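# Press the magnet-marked post's gauge pin fully in

## Task

Find the one post on the checking fixture that has a yellow magnet on it, drive that post's gauge pin in as far as it will go and keep it there for at least one second (it may spring back out afterwards), without touching the pins of the other three posts and without moving the magnet.

## Robot and tools

Robot: two UR20 arms, left_arm and right_arm, each with a Robotiq 2F-85 two-finger gripper and a wrist camera (cam_left_wrist, cam_right_wrist, both 896x504). Calibrated bases in the scene frame: left_arm at (+0.060, +0.928, 0) m, right_arm at (-0.064, -0.817, 0) m, both nearly unrotated and upright.

Frames. Scene frame: origin at table-top height halfway between the nominal bases, +z up, +x out over the table, left_arm on the +y side (arm names do not match image sides). Each arm reports its hand position (m), orientation quaternion (wxyz) and velocities in its own base frame. Motion offsets are taken along the axes of that arm's current Hand target. On the gripper, fingers point along +z and open and close along y; the camera block sits about 10 cm off the wrist axis toward +x. end_effector_position is the point between closed pads; closed fingertips reach about 19 mm past it (6 mm when open). Reported poses may be off by a few cm.

execute_actions(actions, cameras). actions is a list of actions; each action is a table of up to 15 rows, each row lasting 1/30 s, and a short table repeats its final row to fill 15 steps (0.5 s per action). Every row has 18 numbers in [-1, 1], covering both arms even if one stays put: left dx, dy, dz, rx, ry, rz, left gripper position, force_limit, speed, then the same nine for the right. The six pose numbers are an offset, not a pose: measured from the Hand target at the start of that action (not from the previous row), scaled so 1.0 = 0.6 m or 180 degrees; rx, ry, rz form one rotation vector. Repeating an offset in a new action moves further. All zeros re-sends the current Hand target. An empty list just returns state and images. cameras: list of names, [] for none, omitted or ["all"] for all.

Gripper numbers are absolute settings, not offsets. position: +1 fully open (85 mm), about -0.8 pads touching, -1 squeeze until blocked. speed: -1 about 20 mm/s, 0 about 85, +1 about 150. force_limit: -1 softest to +1 hardest; a fast close from well open grips much harder (over 200 N at speed +1). Both start at +1. To leave a gripper unchanged resend its last three numbers; 0 is a real command. New force_limit or speed only applies after a position change of 0.01 or more.

move(target, speed, blend, stop_force, zero, blocking, cameras). target: one 18-number row, or a list of up to 15 rows, with pose numbers as offsets from the Hand targets at the move's start (every row from the same start), same scaling. The gripper travels in a straight line. speed: m/s, 0.002 to 4.2, default 0.25 (rotation up to twice that in rad/s); one value or one per target. blend: corner rounding in m for lists. stop_force: 6 to 120 N, ends an arm's path when the wrist sensor feels that much push against its travel; the arm then backs off slightly but still presses. Not reliable for turning grippers or light pushes. zero (with stop_force only): true re-zeroes moving arms first; false keeps the old zero. blocking=false returns after 0.5 s while the move runs (not allowed with stop_force). Moves are capped at 10 s. The result adds a "move:" line: done, off_target, moving, held or fault, plus limits=paced (pose clipped) or limits=held (steps withheld). Done means within 3 mm and 2 degrees; it says nothing about contact. Paths do not avoid obstacles; avoid passing close to an arm's own base.

wait(seconds 0 to 10): robot holds commands. stop(): brakes a running move. zoom_image(camera, region=[x0, y0, x1, y1] pixels, at most 504x504) enlarges part of a wrist image. zero_wrist_force(arm). read_manual(section) gives licence text only. finished_scene(scene): the current scene number; ends it irreversibly, so call only once the goal is met.

Results include per arm: Joint positions, Joint torques (full drive output, positive toward larger angle), Joint velocities ("within noise" when still), end_effector pose and velocities, Hand target (last commanded pose after clipping; next offsets count from it), Tool commands, object_status (0 moving, 1 blocked while opening, 2 blocked while closing i.e. holding, 3 reached target or fully shut), position_measured in counts (3 open, 78 about 60 mm, 130 about 40 mm, 180 about 20 mm, 230 shut), Wrist force and Wrist torque in the gripper's own axes plus the peak since last shown, step readings of position for actions, and MOTOR HOT or fault lines. A gripper can settle short of its Hand target; send the gap as an offset. The controller limits each step's orientation change to 32 degrees and lags about 0.2 s.

Cautions. Arms are stiff: aiming even slightly beyond a firm contact can trigger a fault. A net outside force around 150 N (plus or minus 25) or a joint torque at its load limit (wrist joints 98.4 N m) freezes that arm for 10 s. Press slowly with a modest stop_force, then retreat by commanding back past the gripper. Keep the arms apart; contact between them can fail the task. Don't knock anything off the table, hit hard, or overload the gripper. Long stretched poses heat motors; at 85 °C the arm brakes for 30 s or more.

Each tool is called in YAML: its name, and indented under it one key for each argument.

## Session

execute_actions:
  actions: []

Scene clock: 0.00 s.
left_arm: end_effector_position=(+0.6452, +0.5338, +0.3687) position_measured=3 object_status=3 end_effector_quat_wxyz=(+0.054, +0.895, -0.431, +0.101) | right_arm: end_effector_position=(+1.0094, -0.4085, +0.1239) position_measured=3 object_status=3 end_effector_quat_wxyz=(+0.497, -0.362, -0.574, -0.541)
Joint positions: left_arm=[0.541 -1.507 2.094 -2.179 -1.799 -1.706] | right_arm=[2.693 -2.576 -1.22 -2.623 2.507 -0.374]
Joint velocities: within noise
Joint torques (N m): no reading
Motor temperatures (°C): left_arm=[24 36 26 39 35 34] | right_arm=[29 36 36 38 34 39]
Wrist force (N): no reading
Wrist torque (N m): no reading
Wrist force, peak (N): no reading
Hand target: left_arm +0.6452, +0.5338, +0.3687; +0.054, +0.895, -0.431, +0.101 | right_arm +1.0094, -0.4085, +0.1239; +0.497, -0.362, -0.574, -0.541
Tool commands: left_gripper/position=+1.0 left_gripper/force_limit=+1.0 left_gripper/speed=+1.0 right_gripper/position=+1.0 right_gripper/force_limit=+1.0 right_gripper/speed=+1.0

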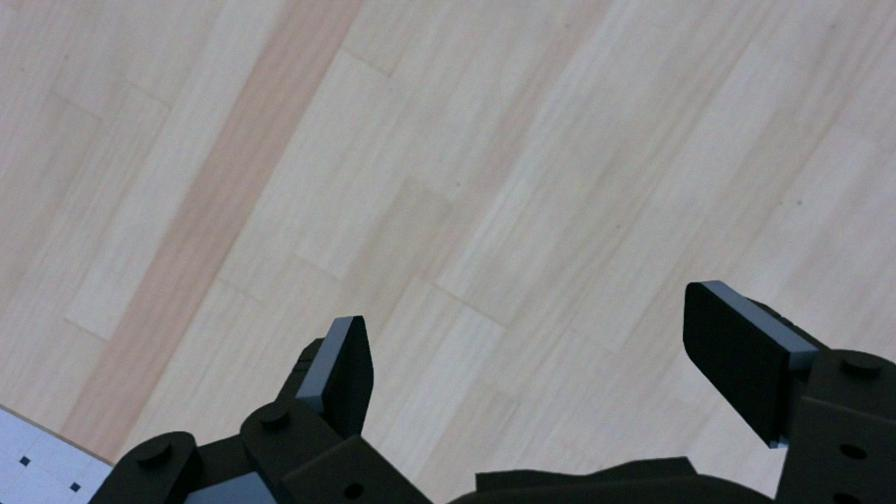

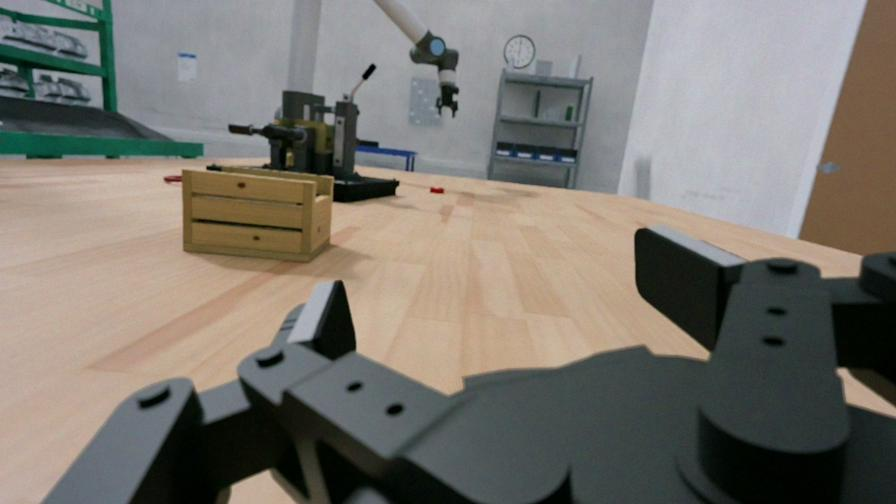

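move:
  target: [-0.10,-0.568,-0.372,0,0,0,-0.8,-1,0,0,0,0,0,0,0,1,1,1]
  cameras: ["cam_left_wrist"]

Scene clock: 2.90 s.
left_arm: end_effector_position=(+0.8452, +0.8326, +0.5692) position_measured=229 object_status=3 end_effector_quat_wxyz=(+0.054, +0.895, -0.431, +0.101) | right_arm: end_effector_position=(+1.0094, -0.4085, +0.1239) position_measured=3 object_status=3 end_effector_quat_wxyz=(+0.497, -0.362, -0.574, -0.541)
Joint positions: left_arm=[0.673 -1.204 1.401 -1.758 -1.799 -1.571] | right_arm=[2.693 -2.576 -1.22 -2.623 2.507 -0.374]
Joint velocities: within noise
Joint torques (N m): left_arm=[21.56 -156.79 -132.49 -5.52 -2.88 2.94] | right_arm=[0.45 249.36 76.6 -3.06 0.99 0.12]
Motor temperatures (°C): left_arm=[24 36 26 39 35 34] | right_arm=[29 36 36 38 34 39]
Wrist force (N): left_arm=[-0.1 -0.7 -0.1] | right_arm=[0.5 0.1 0.3]
Wrist torque (N m): left_arm=[-0.07 -0.02 -0.01] | right_arm=[0.02 -0.09 0.00]
Wrist force, peak (N): left_arm=[-0.3 -3.1 -2.0] | right_arm=[-0.3 0.4 0.4]
Hand target: left_arm +0.8452, +0.8327, +0.5693; +0.054, +0.895, -0.431, +0.101 | right_arm +1.0094, -0.4085, +0.1239; +0.497, -0.362, -0.574, -0.541
Off the commanded pose: left_arm 0.000 m, 0 deg | right_arm 0.000 m, 0 deg.
move: done
camera_calibration:
cam_left_wrist: T_world_to_cam=[[-0.854395, -0.519376, -0.0160802, 1.18056], [-0.518451, 0.849978, 0.0935224, -0.29954], [-0.0349055, 0.0882418, -0.995487, 0.648688], [0, 0, 0, 1]] pos_world=[0.876009, 0.810515, 0.692758]
Images, in order (width x height): cam_left_wrist 896x504.

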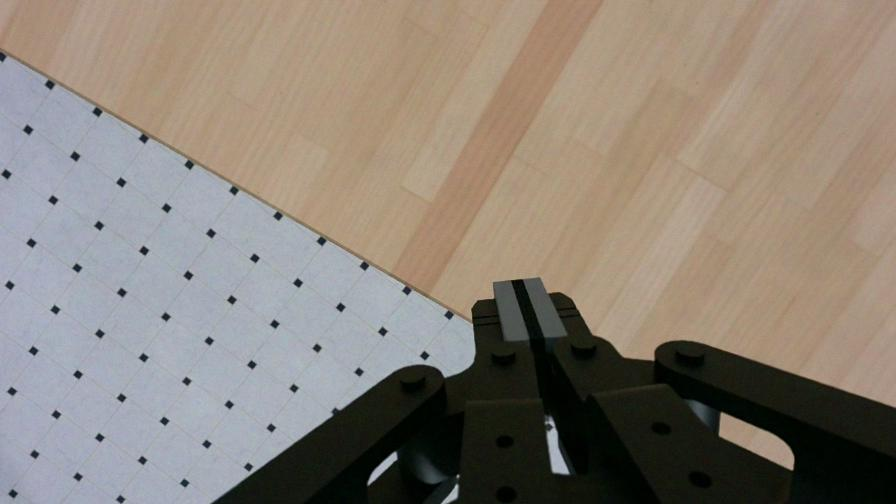

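wait:
  seconds: 0
  cameras: ["cam_right_wrist"]

zoom_image:
  camera: "cam_right_wrist"
  region: [150, 50, 470, 270]

Scene clock: 3.17 s.
left_arm: end_effector_position=(+0.8452, +0.8327, +0.5693) position_measured=229 object_status=3 end_effector_quat_wxyz=(+0.054, +0.895, -0.431, +0.101) | right_arm: end_effector_position=(+1.0094, -0.4085, +0.1239) position_measured=3 object_status=3 end_effector_quat_wxyz=(+0.497, -0.362, -0.574, -0.541)
Joint positions: left_arm=[0.673 -1.204 1.401 -1.758 -1.799 -1.571] | right_arm=[2.693 -2.576 -1.22 -2.623 2.507 -0.374]
Joint velocities: within noise
Joint torques (N m): left_arm=[19.23 -153.96 -127.78 -6.63 -4.41 2.62] | right_arm=[-4.03 243.48 74.7 -2.56 0.57 0.3]
Motor temperatures (°C): left_arm=[24 36 26 39 35 34] | right_arm=[29 36 36 38 34 39]
Wrist force (N): left_arm=[-0.1 -0.3 -0.1] | right_arm=[0.2 0.2 0.3]
Wrist torque (N m): left_arm=[0.01 -0.01 -0.01] | right_arm=[0.03 -0.04 0.00]
Wrist force, peak (N): left_arm=[-0.2 -0.8 -0.1] | right_arm=[-0.1 0.3 0.3]
Hand target: left_arm +0.8452, +0.8327, +0.5693; +0.054, +0.895, -0.431, +0.101 | right_arm +1.0094, -0.4085, +0.1239; +0.497, -0.362, -0.574, -0.541
Tool commands: left_gripper/position=-0.8 left_gripper/force_limit=-1.0 left_gripper/speed=+0.0 right_gripper/position=+1.0 right_gripper/force_limit=+1.0 right_gripper/speed=+1.0
Off the commanded pose: left_arm 0.000 m, 0 deg | right_arm 0.000 m, 0 deg.
Images, in order (width x height): cam_right_wrist 896x504.

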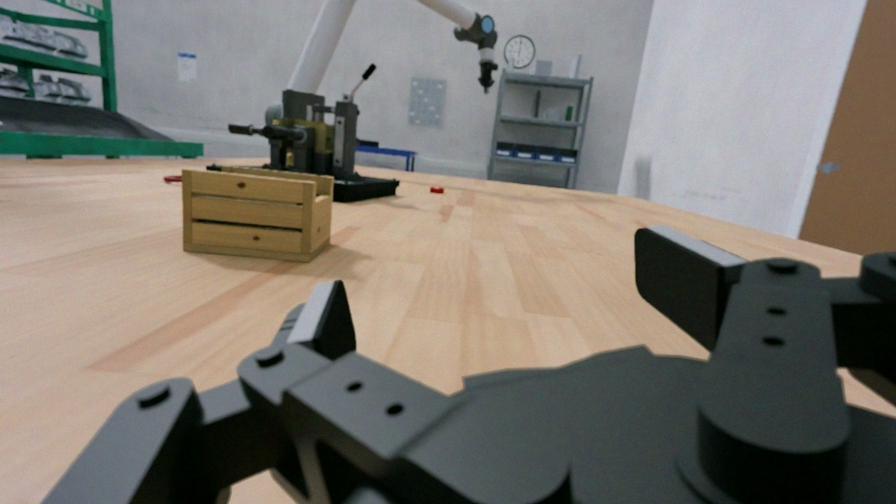

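Scaled by 1.575 from the camera's 896x504 image, which has a finer 1280x720 frame.

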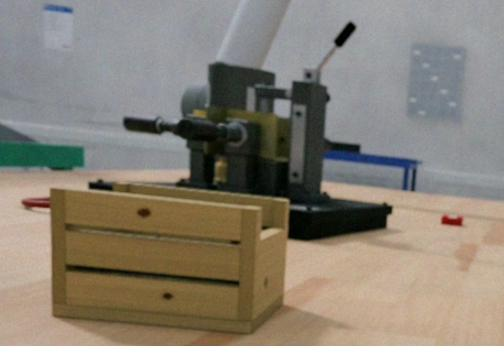

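move:
  target: [0.555,0.696,0.025,0,0,0,-0.8,-1,0,0,0,0,0,0,0,1,1,1]
  cameras: []
  speed: 0.6

move:
  target: [0.555,0.696,0.025,0,0,0,-0.8,-1,0,0,0,0,0,0,0,1,1,1]
  speed: 0.6

Scene clock: 5.33 s.
left_arm: end_effector_position=(+0.7234, +0.3167, +0.6340) position_measured=229 object_status=3 end_effector_quat_wxyz=(+0.054, +0.895, -0.431, +0.101) | right_arm: end_effector_position=(+1.0094, -0.4085, +0.1239) position_measured=3 object_status=3 end_effector_quat_wxyz=(+0.497, -0.362, -0.574, -0.541)
Joint positions: left_arm=[0.247 -1.714 1.91 -1.853 -1.783 -2.007] | right_arm=[2.693 -2.576 -1.22 -2.623 2.507 -0.374]
Joint velocities: within noise
Joint torques (N m): left_arm=[-22.08 -91.94 -84.31 -13.62 4.58 -3.73] | right_arm=[-3.58 252.94 73.58 -2.3 1.03 1.39]
Motor temperatures (°C): left_arm=[24 36 26 39 35 34] | right_arm=[29 36 36 38 34 39]
Wrist force (N): left_arm=[0.4 -0.6 -0.1] | right_arm=[0.0 0.4 0.4]
Wrist torque (N m): left_arm=[-0.12 -0.14 0.01] | right_arm=[0.07 0.01 0.00]
Wrist force, peak (N): left_arm=[-3.0 -4.6 0.2] | right_arm=[0.1 0.5 0.5]
Hand target: left_arm +0.7234, +0.3165, +0.6341; +0.054, +0.895, -0.431, +0.101 | right_arm +1.0094, -0.4085, +0.1239; +0.497, -0.362, -0.574, -0.541
Off the commanded pose: left_arm 0.000 m, 0 deg | right_arm 0.000 m, 0 deg.
move: done
No camera images: "cameras" was empty.

Scene clock: 7.03 s.
left_arm: end_effector_position=(+0.6015, -0.1995, +0.6989) position_measured=229 object_status=3 end_effector_quat_wxyz=(+0.054, +0.895, -0.431, +0.101) | right_arm: end_effector_position=(+1.0094, -0.4085, +0.1239) position_measured=3 object_status=3 end_effector_quat_wxyz=(+0.497, -0.362, -0.574, -0.541)
Joint positions: left_arm=[-0.601 -1.985 2.03 -1.832 -1.646 -2.854] | right_arm=[2.693 -2.576 -1.22 -2.623 2.507 -0.374]
Joint velocities: within noise
Joint torques (N m): left_arm=[-18.91 15.78 -130.46 -7.24 5.39 -6.44] | right_arm=[-2.08 248.66 76.01 -2.09 2.66 0.92]
Motor temperatures (°C): left_arm=[24 36 26 39 35 34] | right_arm=[29 36 36 38 34 39]
Wrist force (N): left_arm=[-0.3 -0.4 0.1] | right_arm=[0.0 -0.2 0.2]
Wrist torque (N m): left_arm=[-0.11 0.05 -0.03] | right_arm=[-0.03 0.00 0.00]
Wrist force, peak (N): left_arm=[3.7 4.1 0.1] | right_arm=[0.2 0.4 0.5]
Hand target: left_arm +0.6015, -0.1997, +0.6989; +0.054, +0.895, -0.431, +0.101 | right_arm +1.0094, -0.4085, +0.1239; +0.497, -0.362, -0.574, -0.541
Off the commanded pose: left_arm 0.000 m, 0 deg | right_arm 0.000 m, 0 deg.
move: done
camera_calibration:
cam_left_wrist: T_world_to_cam=[[-0.854391, -0.519383, -0.0160287, 0.438335], [-0.518456, 0.849984, 0.0934379, 0.439319], [-0.0349059, 0.0881427, -0.995496, 0.860356], [0, 0, 0, 1]] pos_world=[0.632309, -0.221585, 0.822458]

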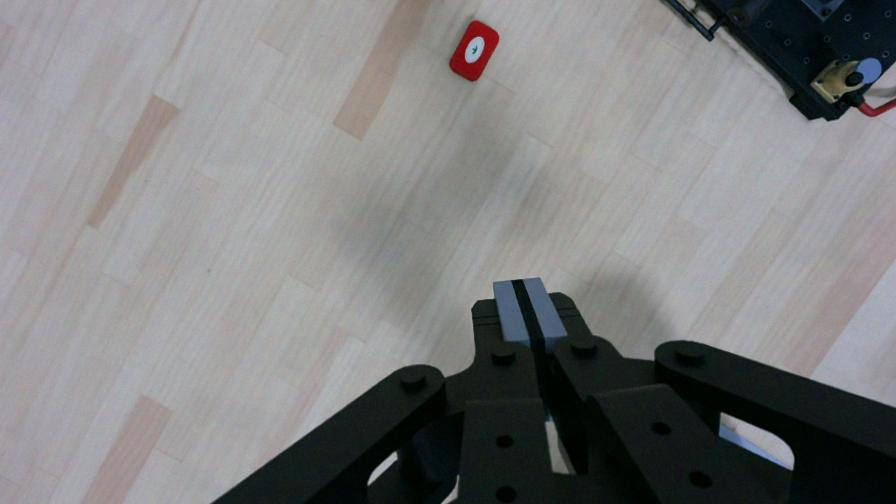

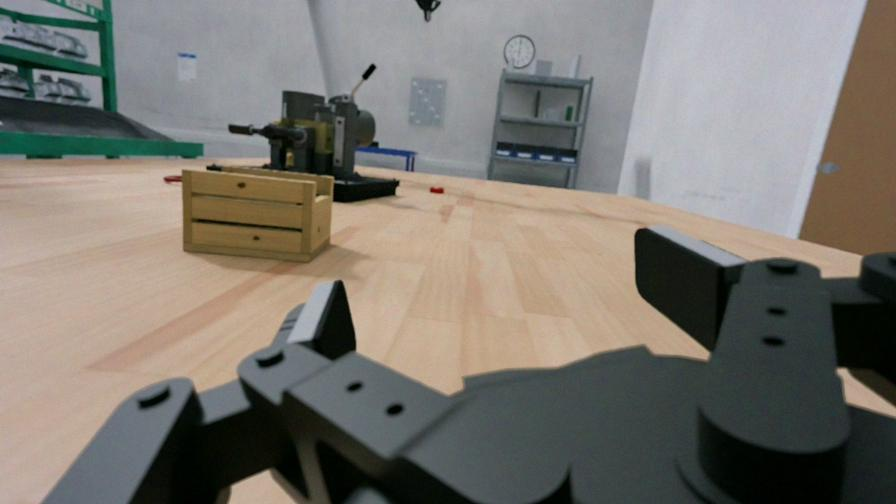

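move:
  target: [0.398,0.845,0.017,0,0,0,-0.8,-1,0,0,0,0,0,0,0,1,1,1]
  cameras: ["cam_left_wrist"]
  speed: 0.5

zoom_image:
  camera: "cam_left_wrist"
  region: [392, 0, 896, 504]

Scene clock: 9.23 s.
left_arm: end_effector_position=(+0.3518, -0.6988, +0.7479) position_measured=229 object_status=3 end_effector_quat_wxyz=(+0.054, +0.895, -0.431, +0.101) | right_arm: end_effector_position=(+1.0094, -0.4085, +0.1239) position_measured=3 object_status=3 end_effector_quat_wxyz=(+0.497, -0.362, -0.574, -0.541)
Joint positions: left_arm=[-1.411 -1.812 1.853 -1.817 -1.467 -3.645] | right_arm=[2.693 -2.576 -1.22 -2.623 2.507 -0.374]
Joint velocities: within noise
Joint torques (N m): left_arm=[-19.04 -21.33 -134.66 -6.94 5.64 -5.56] | right_arm=[-2.01 255.99 72.86 -1.54 2.88 1.81]
Motor temperatures (°C): left_arm=[24 36 26 39 35 34] | right_arm=[29 36 36 38 34 39]
Wrist force (N): left_arm=[0.4 -0.5 -0.3] | right_arm=[0.3 0.7 0.4]
Wrist torque (N m): left_arm=[-0.02 -0.04 0.01] | right_arm=[0.12 -0.05 0.00]
Wrist force, peak (N): left_arm=[2.6 4.1 -0.3] | right_arm=[0.3 0.7 0.4]
Hand target: left_arm +0.3517, -0.6991, +0.7479; +0.054, +0.895, -0.431, +0.101 | right_arm +1.0094, -0.4085, +0.1239; +0.497, -0.362, -0.574, -0.541
Off the commanded pose: left_arm 0.000 m, 0 deg | right_arm 0.000 m, 0 deg.
move: done
camera_calibration:
cam_left_wrist: T_world_to_cam=[[-0.854391, -0.519383, -0.0160287, -0.0335486], [-0.518456, 0.849984, 0.0934379, 0.729679], [-0.0349059, 0.0881427, -0.995496, 0.944429], [0, 0, 0, 1]] pos_world=[0.382609, -0.720885, 0.871458]
Images, in order (width x height): cam_left_wrist 896x504.

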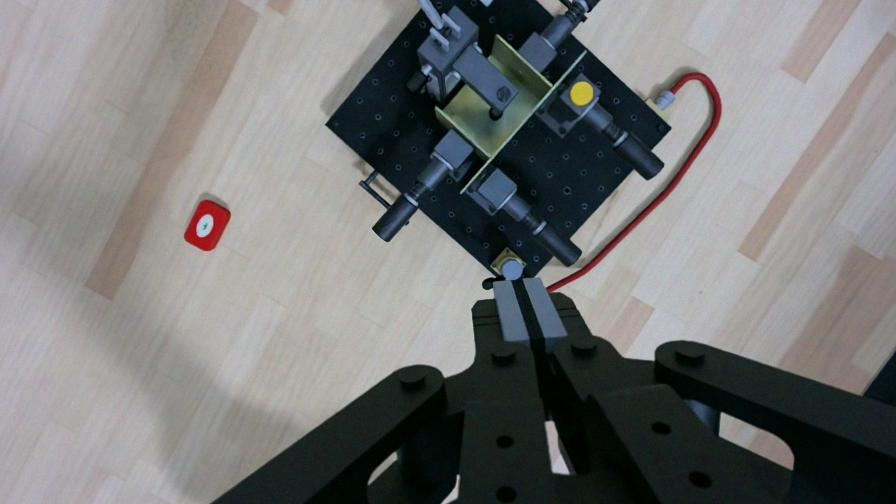

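Scaled by 1.000.

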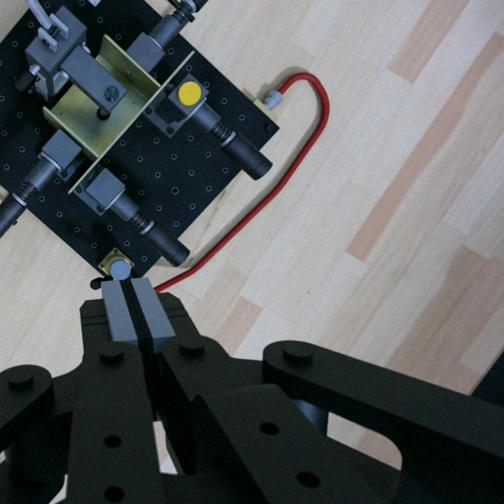

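move:
  target: [-0.138,0.567,0.196,-0.089,-0.0365,0.78,-0.8,-1,0,0,0,0,0,0,0,1,1,1]
  cameras: ["cam_left_wrist"]
  speed: 0.6

Scene clock: 13.73 s.
left_arm: end_effector_position=(+0.0511, -0.8696, +0.6178) position_measured=229 object_status=3 end_effector_quat_wxyz=(+0.000, +0.109, +0.994, +0.002) | right_arm: end_effector_position=(+1.0094, -0.4085, +0.1239) position_measured=3 object_status=3 end_effector_quat_wxyz=(+0.497, -0.362, -0.574, -0.541)
Joint positions: left_arm=[-1.745 -1.6 1.797 -1.765 -1.571 -1.526] | right_arm=[2.693 -2.576 -1.22 -2.623 2.507 -0.374]
Joint velocities: within noise
Joint torques (N m): left_arm=[-18.8 -66.79 -129.94 -6.81 5.2 2.63] | right_arm=[-1.66 253.71 75.86 -1.16 3.71 3.21]
Motor temperatures (°C): left_arm=[24 36 26 39 35 34] | right_arm=[29 36 36 37 34 39]
Wrist force (N): left_arm=[0.3 -0.8 -0.2] | right_arm=[0.1 0.3 0.2]
Wrist torque (N m): left_arm=[-0.19 -0.14 0.10] | right_arm=[0.06 -0.01 -0.01]
Wrist force, peak (N): left_arm=[1.6 -1.7 0.4] | right_arm=[-0.1 0.5 0.5]
Hand target: left_arm +0.0510, -0.8696, +0.6178; +0.000, +0.109, +0.994, +0.002 | right_arm +1.0094, -0.4085, +0.1239; +0.497, -0.362, -0.574, -0.541
Off the commanded pose: left_arm 0.000 m, 0 deg | right_arm 0.000 m, 0 deg.
move: done
camera_calibration:
cam_left_wrist: T_world_to_cam=[[0.341253, 0.939945, 0.00708684, 0.812454], [0.891282, -0.325963, 0.315222, -0.500513], [0.298602, -0.101254, -0.948991, 0.609042], [0, 0, 0, 1]] pos_world=[-0.0130152, -0.865143, 0.729991]
Images, in order (width x height): cam_left_wrist 896x504.

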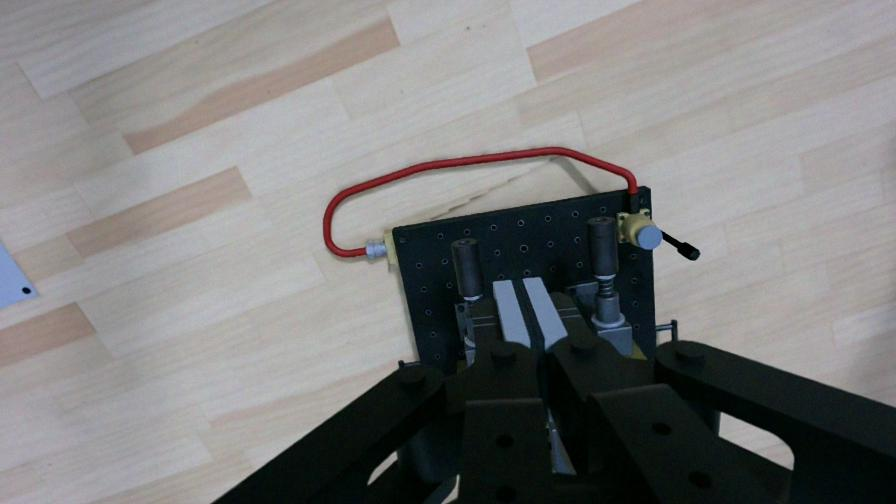

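move:
  target: [-0.061,-0.046,0.53,0,0,0,-0.8,-1,0,0,0,0,0,0,0,1,1,1]
  cameras: ["cam_left_wrist"]

Scene clock: 17.43 s.
left_arm: end_effector_position=(+0.0808, -0.9035, +0.2998) position_measured=229 object_status=3 end_effector_quat_wxyz=(+0.000, +0.109, +0.994, +0.002) | right_arm: end_effector_position=(+1.0094, -0.4085, +0.1239) position_measured=3 object_status=3 end_effector_quat_wxyz=(+0.497, -0.362, -0.574, -0.541)
Joint positions: left_arm=[-1.705 -1.394 2.056 -2.229 -1.571 -1.486] | right_arm=[2.693 -2.576 -1.22 -2.623 2.507 -0.374]
Joint velocities: within noise
Joint torques (N m): left_arm=[19.19 -95.75 -64.86 -12.84 1.46 1.81] | right_arm=[-0.38 257.74 73.5 -0.22 3.41 3.81]
Motor temperatures (°C): left_arm=[24 36 26 39 35 34] | right_arm=[29 36 36 37 34 39]
Wrist force (N): left_arm=[0.6 -0.5 -0.7] | right_arm=[0.0 0.1 0.4]
Wrist torque (N m): left_arm=[-0.16 -0.21 0.08] | right_arm=[0.01 0.00 0.00]
Wrist force, peak (N): left_arm=[0.9 -0.5 -3.0] | right_arm=[0.5 0.5 0.3]
Hand target: left_arm +0.0808, -0.9035, +0.2997; +0.000, +0.109, +0.994, +0.002 | right_arm +1.0094, -0.4085, +0.1239; +0.497, -0.362, -0.574, -0.541
Off the commanded pose: left_arm 0.000 m, 0 deg | right_arm 0.000 m, 0 deg.
move: done
camera_calibration:
cam_left_wrist: T_world_to_cam=[[0.34145, 0.939873, 0.00706057, 0.836286], [0.891197, -0.326135, 0.315283, -0.43794], [0.298629, -0.101361, -0.948971, 0.294867], [0, 0, 0, 1]] pos_world=[0.0166855, -0.898943, 0.411991]
Images, in order (width x height): cam_left_wrist 896x504.

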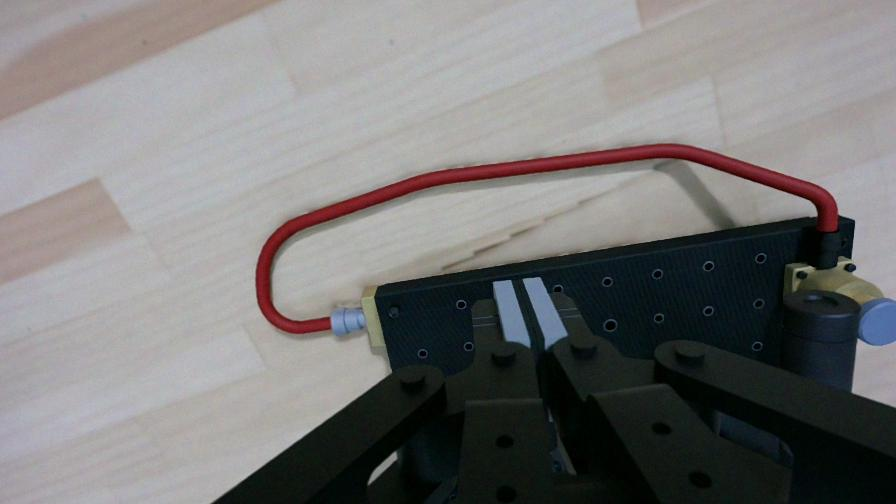

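move:
  target: [0,-0.117,0,0,0,0,-0.8,-1,0,0,0,0,0,0,0,1,1,1]
  cameras: ["cam_left_wrist"]

Scene clock: 19.17 s.
left_arm: end_effector_position=(+0.0655, -0.9718, +0.2994) position_measured=229 object_status=3 end_effector_quat_wxyz=(+0.000, +0.109, +0.994, +0.002) | right_arm: end_effector_position=(+1.0094, -0.4085, +0.1239) position_measured=3 object_status=3 end_effector_quat_wxyz=(+0.497, -0.362, -0.574, -0.541)
Joint positions: left_arm=[-1.711 -1.324 1.964 -2.208 -1.571 -1.492] | right_arm=[2.693 -2.576 -1.22 -2.623 2.507 -0.374]
Joint velocities: within noise
Joint torques (N m): left_arm=[-19.87 -115.42 -117.22 -6.7 -3.67 -4.47] | right_arm=[-1.92 256.76 75.25 -0.77 3.69 4.18]
Motor temperatures (°C): left_arm=[24 36 26 39 35 34] | right_arm=[29 36 36 37 34 39]
Wrist force (N): left_arm=[0.3 -0.6 -0.6] | right_arm=[0.3 0.1 0.4]
Wrist torque (N m): left_arm=[-0.18 -0.15 0.08] | right_arm=[0.02 -0.05 0.00]
Wrist force, peak (N): left_arm=[0.3 -2.7 -0.5] | right_arm=[0.2 0.5 0.7]
Hand target: left_arm +0.0655, -0.9720, +0.2994; +0.000, +0.109, +0.994, +0.002 | right_arm +1.0094, -0.4085, +0.1239; +0.497, -0.362, -0.574, -0.541
Off the commanded pose: left_arm 0.000 m, 0 deg | right_arm 0.000 m, 0 deg.
move: done
camera_calibration:
cam_left_wrist: T_world_to_cam=[[0.341421, 0.939883, 0.00714878, 0.90574], [0.891217, -0.32614, 0.315221, -0.446555], [0.298602, -0.101252, -0.948991, 0.292207], [0, 0, 0, 1]] pos_world=[0.00148542, -0.967343, 0.411591]
Images, in order (width x height): cam_left_wrist 896x504.

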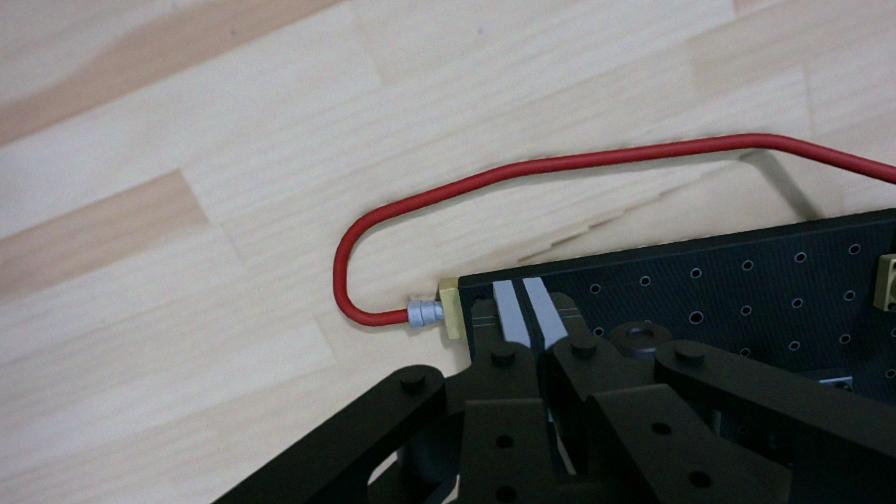

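move:
  target:
    - [0,0.142,0,0,0,0,-0.8,-1,0,0,0,0,0,0,0,1,1,1]
    - [0,0.142,0.257,0,0,0,-0.8,-1,0,0,0,0,0,0,0,1,1,1]
  cameras: ["cam_left_wrist"]

move:
  target: [-0.13,0,0,0,0,0,-0.8,-1,0,0,0,0,0,0,0,1,1,1]
  cameras: ["cam_left_wrist"]
  speed: 0.05
  stop_force: 10

Scene clock: 21.67 s.
left_arm: end_effector_position=(+0.0840, -0.8883, +0.1457) position_measured=229 object_status=3 end_effector_quat_wxyz=(+0.000, +0.109, +0.994, +0.002) | right_arm: end_effector_position=(+1.0094, -0.4085, +0.1239) position_measured=3 object_status=3 end_effector_quat_wxyz=(+0.497, -0.362, -0.574, -0.541)
Joint positions: left_arm=[-1.704 -1.261 2.169 -2.475 -1.571 -1.484] | right_arm=[2.693 -2.576 -1.22 -2.623 2.507 -0.374]
Joint velocities: within noise
Joint torques (N m): left_arm=[20.39 -108.67 -52.2 -11.98 2.33 1.49] | right_arm=[-1.43 250.89 76.15 -1.02 2.92 3.15]
Motor temperatures (°C): left_arm=[24 36 26 39 35 34] | right_arm=[29 36 36 37 34 39]
Wrist force (N): left_arm=[-0.1 -0.1 -0.4] | right_arm=[0.1 0.4 0.0]
Wrist torque (N m): left_arm=[-0.13 -0.12 0.10] | right_arm=[0.06 -0.02 0.00]
Wrist force, peak (N): left_arm=[0.4 0.9 -4.0] | right_arm=[0.4 0.6 0.3]
Hand target: left_arm +0.0841, -0.8883, +0.1455; +0.000, +0.109, +0.994, +0.002 | right_arm +1.0094, -0.4085, +0.1239; +0.497, -0.362, -0.574, -0.541
Off the commanded pose: left_arm 0.000 m, 0 deg | right_arm 0.000 m, 0 deg.
move: done
camera_calibration:
cam_left_wrist: T_world_to_cam=[[0.341461, 0.93987, 0.00702772, 0.822061], [0.891233, -0.326148, 0.315168, -0.387322], [0.298509, -0.101354, -0.94901, 0.149099], [0, 0, 0, 1]] pos_world=[0.0199858, -0.883843, 0.25779]
Images, in order (width x height): cam_left_wrist 896x504.

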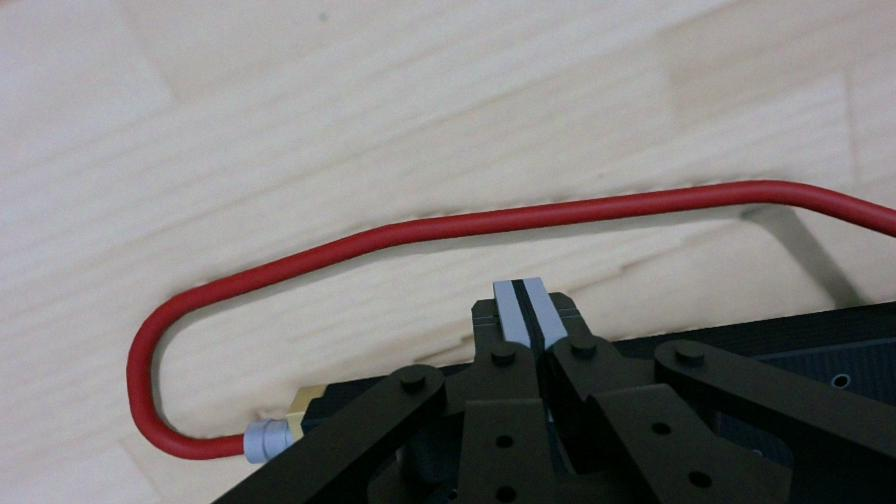

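Scene clock: 24.23 s.
left_arm: end_effector_position=(+0.1602, -0.9053, +0.1455) position_measured=229 object_status=3 end_effector_quat_wxyz=(+0.000, +0.109, +0.994, +0.002) | right_arm: end_effector_position=(+1.0094, -0.4085, +0.1239) position_measured=3 object_status=3 end_effector_quat_wxyz=(+0.497, -0.362, -0.574, -0.541)
Joint positions: left_arm=[-1.616 -1.237 2.131 -2.461 -1.571 -1.397] | right_arm=[2.693 -2.576 -1.22 -2.623 2.507 -0.374]
Joint velocities: within noise
Joint torques (N m): left_arm=[23.64 -116.72 -93.91 -9.18 5.68 2.31] | right_arm=[-0.25 254.19 73.92 -0.68 3.5 3.08]
Motor temperatures (°C): left_arm=[24 36 26 39 35 34] | right_arm=[29 36 36 37 34 39]
Wrist force (N): left_arm=[10.1 1.5 0.9] | right_arm=[0.0 0.3 0.2]
Wrist torque (N m): left_arm=[-0.09 -0.38 -0.07] | right_arm=[0.05 0.00 0.00]
Wrist force, peak (N): left_arm=[10.1 1.8 -0.3] | right_arm=[0.1 0.4 0.8]
Hand target: left_arm +0.1602, -0.9053, +0.1455; +0.000, +0.109, +0.994, +0.002 | right_arm +1.0094, -0.4085, +0.1239; +0.497, -0.362, -0.574, -0.541
Off the commanded pose: left_arm 0.000 m, 0 deg | right_arm 0.000 m, 0 deg.
move: done
camera_calibration:
cam_left_wrist: T_world_to_cam=[[0.341432, 0.93988, 0.00711652, 0.81195], [0.891244, -0.32615, 0.315137, -0.460589], [0.298512, -0.101255, -0.94902, 0.124571], [0, 0, 0, 1]] pos_world=[0.0960856, -0.900743, 0.257591]
Images, in order (width x height): cam_left_wrist 896x504.

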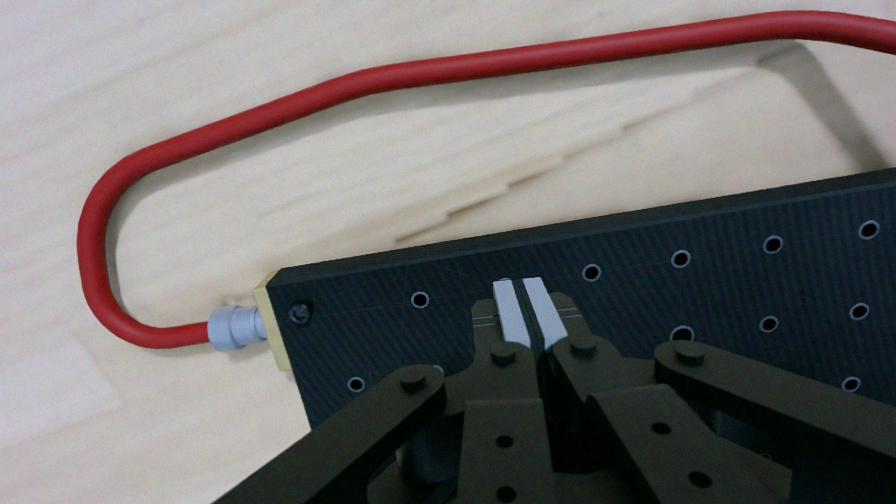

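move:
  target: [-0.07,0,0,0,0,0,-0.8,-1,0,0,0,0,0,0,0,1,1,1]
  cameras: []
  speed: 0.02
  stop_force: 55

wait:
  seconds: 1.3

Scene clock: 26.30 s.
left_arm: end_effector_position=(+0.1714, -0.9078, +0.1454) position_measured=229 object_status=3 end_effector_quat_wxyz=(+0.000, +0.109, +0.994, +0.002) | right_arm: end_effector_position=(+1.0094, -0.4085, +0.1239) position_measured=3 object_status=3 end_effector_quat_wxyz=(+0.497, -0.362, -0.574, -0.541)
Joint positions: left_arm=[-1.603 -1.233 2.124 -2.459 -1.571 -1.384] | right_arm=[2.693 -2.576 -1.22 -2.623 2.507 -0.374]
Joint velocities: within noise
Joint torques (N m): left_arm=[21.3 -176.27 -55.53 -11.01 17 -3.34] | right_arm=[-4.38 251.64 75.51 -0.87 3.52 3.63]
Motor temperatures (°C): left_arm=[24 36 26 39 35 34] | right_arm=[29 36 36 37 34 39]
Wrist force (N): left_arm=[51.2 -8.6 6.6] | right_arm=[-0.1 0.3 0.1]
Wrist torque (N m): left_arm=[-0.34 -1.49 -0.36] | right_arm=[0.05 0.01 0.00]
Wrist force, peak (N): left_arm=[118.2 10.0 -19.1] | right_arm=[0.2 0.5 0.5]
Hand target: left_arm +0.1714, -0.9078, +0.1454; +0.000, +0.109, +0.994, +0.002 (not the last commanded pose) | right_arm +1.0094, -0.4085, +0.1239; +0.497, -0.362, -0.574, -0.541
Off the commanded pose: left_arm 0.030 m, 0 deg | right_arm 0.000 m, 0 deg.
move: contact (left_arm)
No camera images: "cameras" was empty.

Scene clock: 27.60 s.
left_arm: end_effector_position=(+0.1714, -0.9078, +0.1454) position_measured=229 object_status=3 end_effector_quat_wxyz=(+0.000, +0.109, +0.994, +0.002) | right_arm: end_effector_position=(+1.0094, -0.4085, +0.1239) position_measured=3 object_status=3 end_effector_quat_wxyz=(+0.497, -0.362, -0.574, -0.541)
Joint positions: left_arm=[-1.603 -1.233 2.124 -2.459 -1.571 -1.384] | right_arm=[2.693 -2.576 -1.22 -2.623 2.507 -0.374]
Joint velocities: within noise
Joint torques (N m): left_arm=[21.73 -174.15 -59.47 -7.34 11.1 -4.24] | right_arm=[-6.93 252.29 75.29 -1.03 2.95 3.75]
Motor temperatures (°C): left_arm=[24 36 26 39 35 34] | right_arm=[29 36 36 37 34 39]
Wrist force (N): left_arm=[48.3 -12.0 8.0] | right_arm=[0.4 0.3 -0.1]
Wrist torque (N m): left_arm=[-0.36 -1.39 -0.27] | right_arm=[0.04 -0.07 0.00]
Wrist force, peak (N): left_arm=[51.1 -8.6 7.0] | right_arm=[-0.1 0.5 0.5]
Hand target: left_arm +0.1714, -0.9078, +0.1454; +0.000, +0.109, +0.994, +0.002 (not the last commanded pose) | right_arm +1.0094, -0.4085, +0.1239; +0.497, -0.362, -0.574, -0.541
Tool commands: left_gripper/position=-0.8 left_gripper/force_limit=-1.0 left_gripper/speed=+0.0 right_gripper/position=+1.0 right_gripper/force_limit=+1.0 right_gripper/speed=+1.0
Off the commanded pose: left_arm 0.031 m, 0 deg | right_arm 0.000 m, 0 deg.
wait: 1.30 s; at rest by 0.17 s
camera_calibration:
cam_left_wrist: T_world_to_cam=[[0.341432, 0.93988, 0.00711652, 0.810442], [0.891244, -0.32615, 0.315137, -0.471476], [0.298512, -0.101255, -0.94902, 0.120945], [0, 0, 0, 1]] pos_world=[0.107386, -0.903243, 0.257591]

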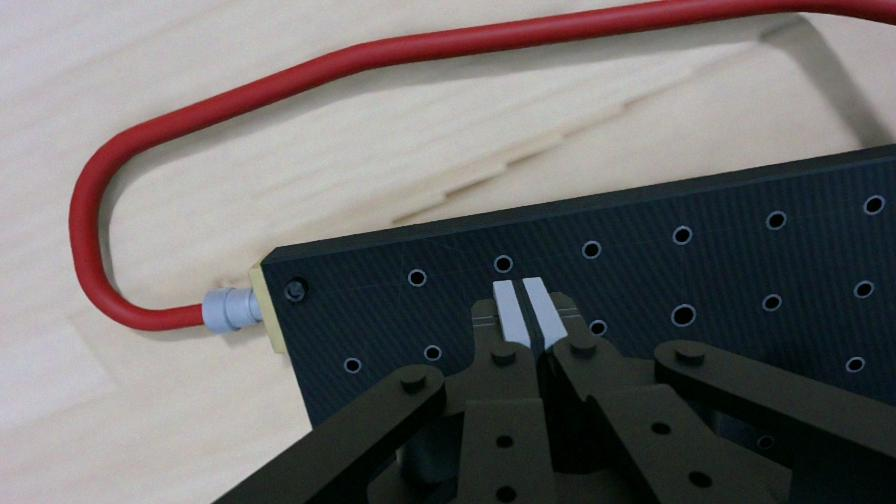

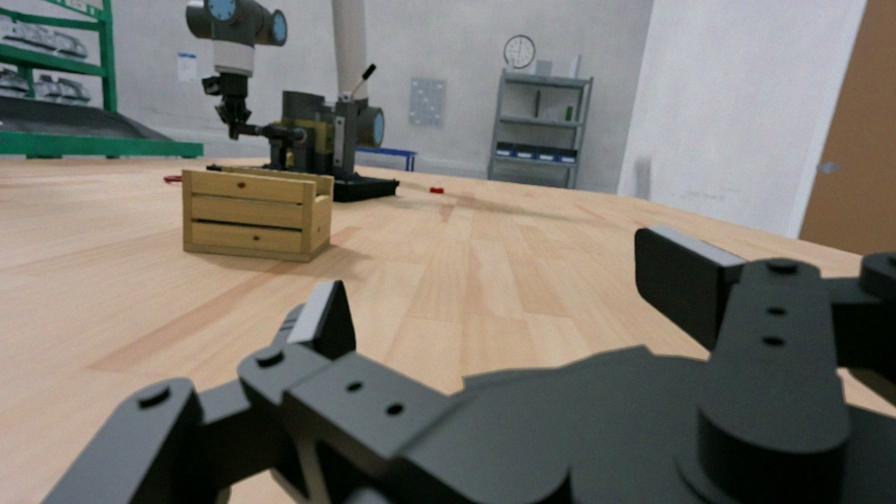

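move:
  target: [0.12,0,0,0,0,0,-0.8,-1,0,0,0,0,0,0,0,1,1,1]
  cameras: []
  speed: 0.15

finished_scene:
  scene: 1

Scene clock: 28.77 s.
left_arm: end_effector_position=(+0.1013, -0.8921, +0.1455) position_measured=229 object_status=3 end_effector_quat_wxyz=(+0.000, +0.109, +0.994, +0.002) | right_arm: end_effector_position=(+1.0094, -0.4085, +0.1239) position_measured=3 object_status=3 end_effector_quat_wxyz=(+0.497, -0.362, -0.574, -0.541)
Joint positions: left_arm=[-1.683 -1.256 2.161 -2.473 -1.571 -1.464] | right_arm=[2.693 -2.576 -1.22 -2.623 2.507 -0.374]
Joint velocities: within noise
Joint torques (N m): left_arm=[-9.37 -157.24 -45.8 -13.2 2.83 -4.47] | right_arm=[-9.09 258.56 75.81 -0.61 3.87 3.46]
Motor temperatures (°C): left_arm=[24 36 26 39 35 34] | right_arm=[29 36 36 37 34 39]
Wrist force (N): left_arm=[-2.4 4.6 -0.6] | right_arm=[0.0 0.3 0.4]
Wrist torque (N m): left_arm=[0.73 0.32 0.08] | right_arm=[0.06 0.00 0.00]
Wrist force, peak (N): left_arm=[48.5 -11.8 7.8] | right_arm=[0.3 0.3 0.5]
Hand target: left_arm +0.1011, -0.8921, +0.1455; +0.000, +0.109, +0.994, +0.002 | right_arm +1.0094, -0.4085, +0.1239; +0.497, -0.362, -0.574, -0.541
Off the commanded pose: left_arm 0.000 m, 0 deg | right_arm 0.000 m, 0 deg.
move: done
No camera images: "cameras" was empty.

The scene is finished: the task was done.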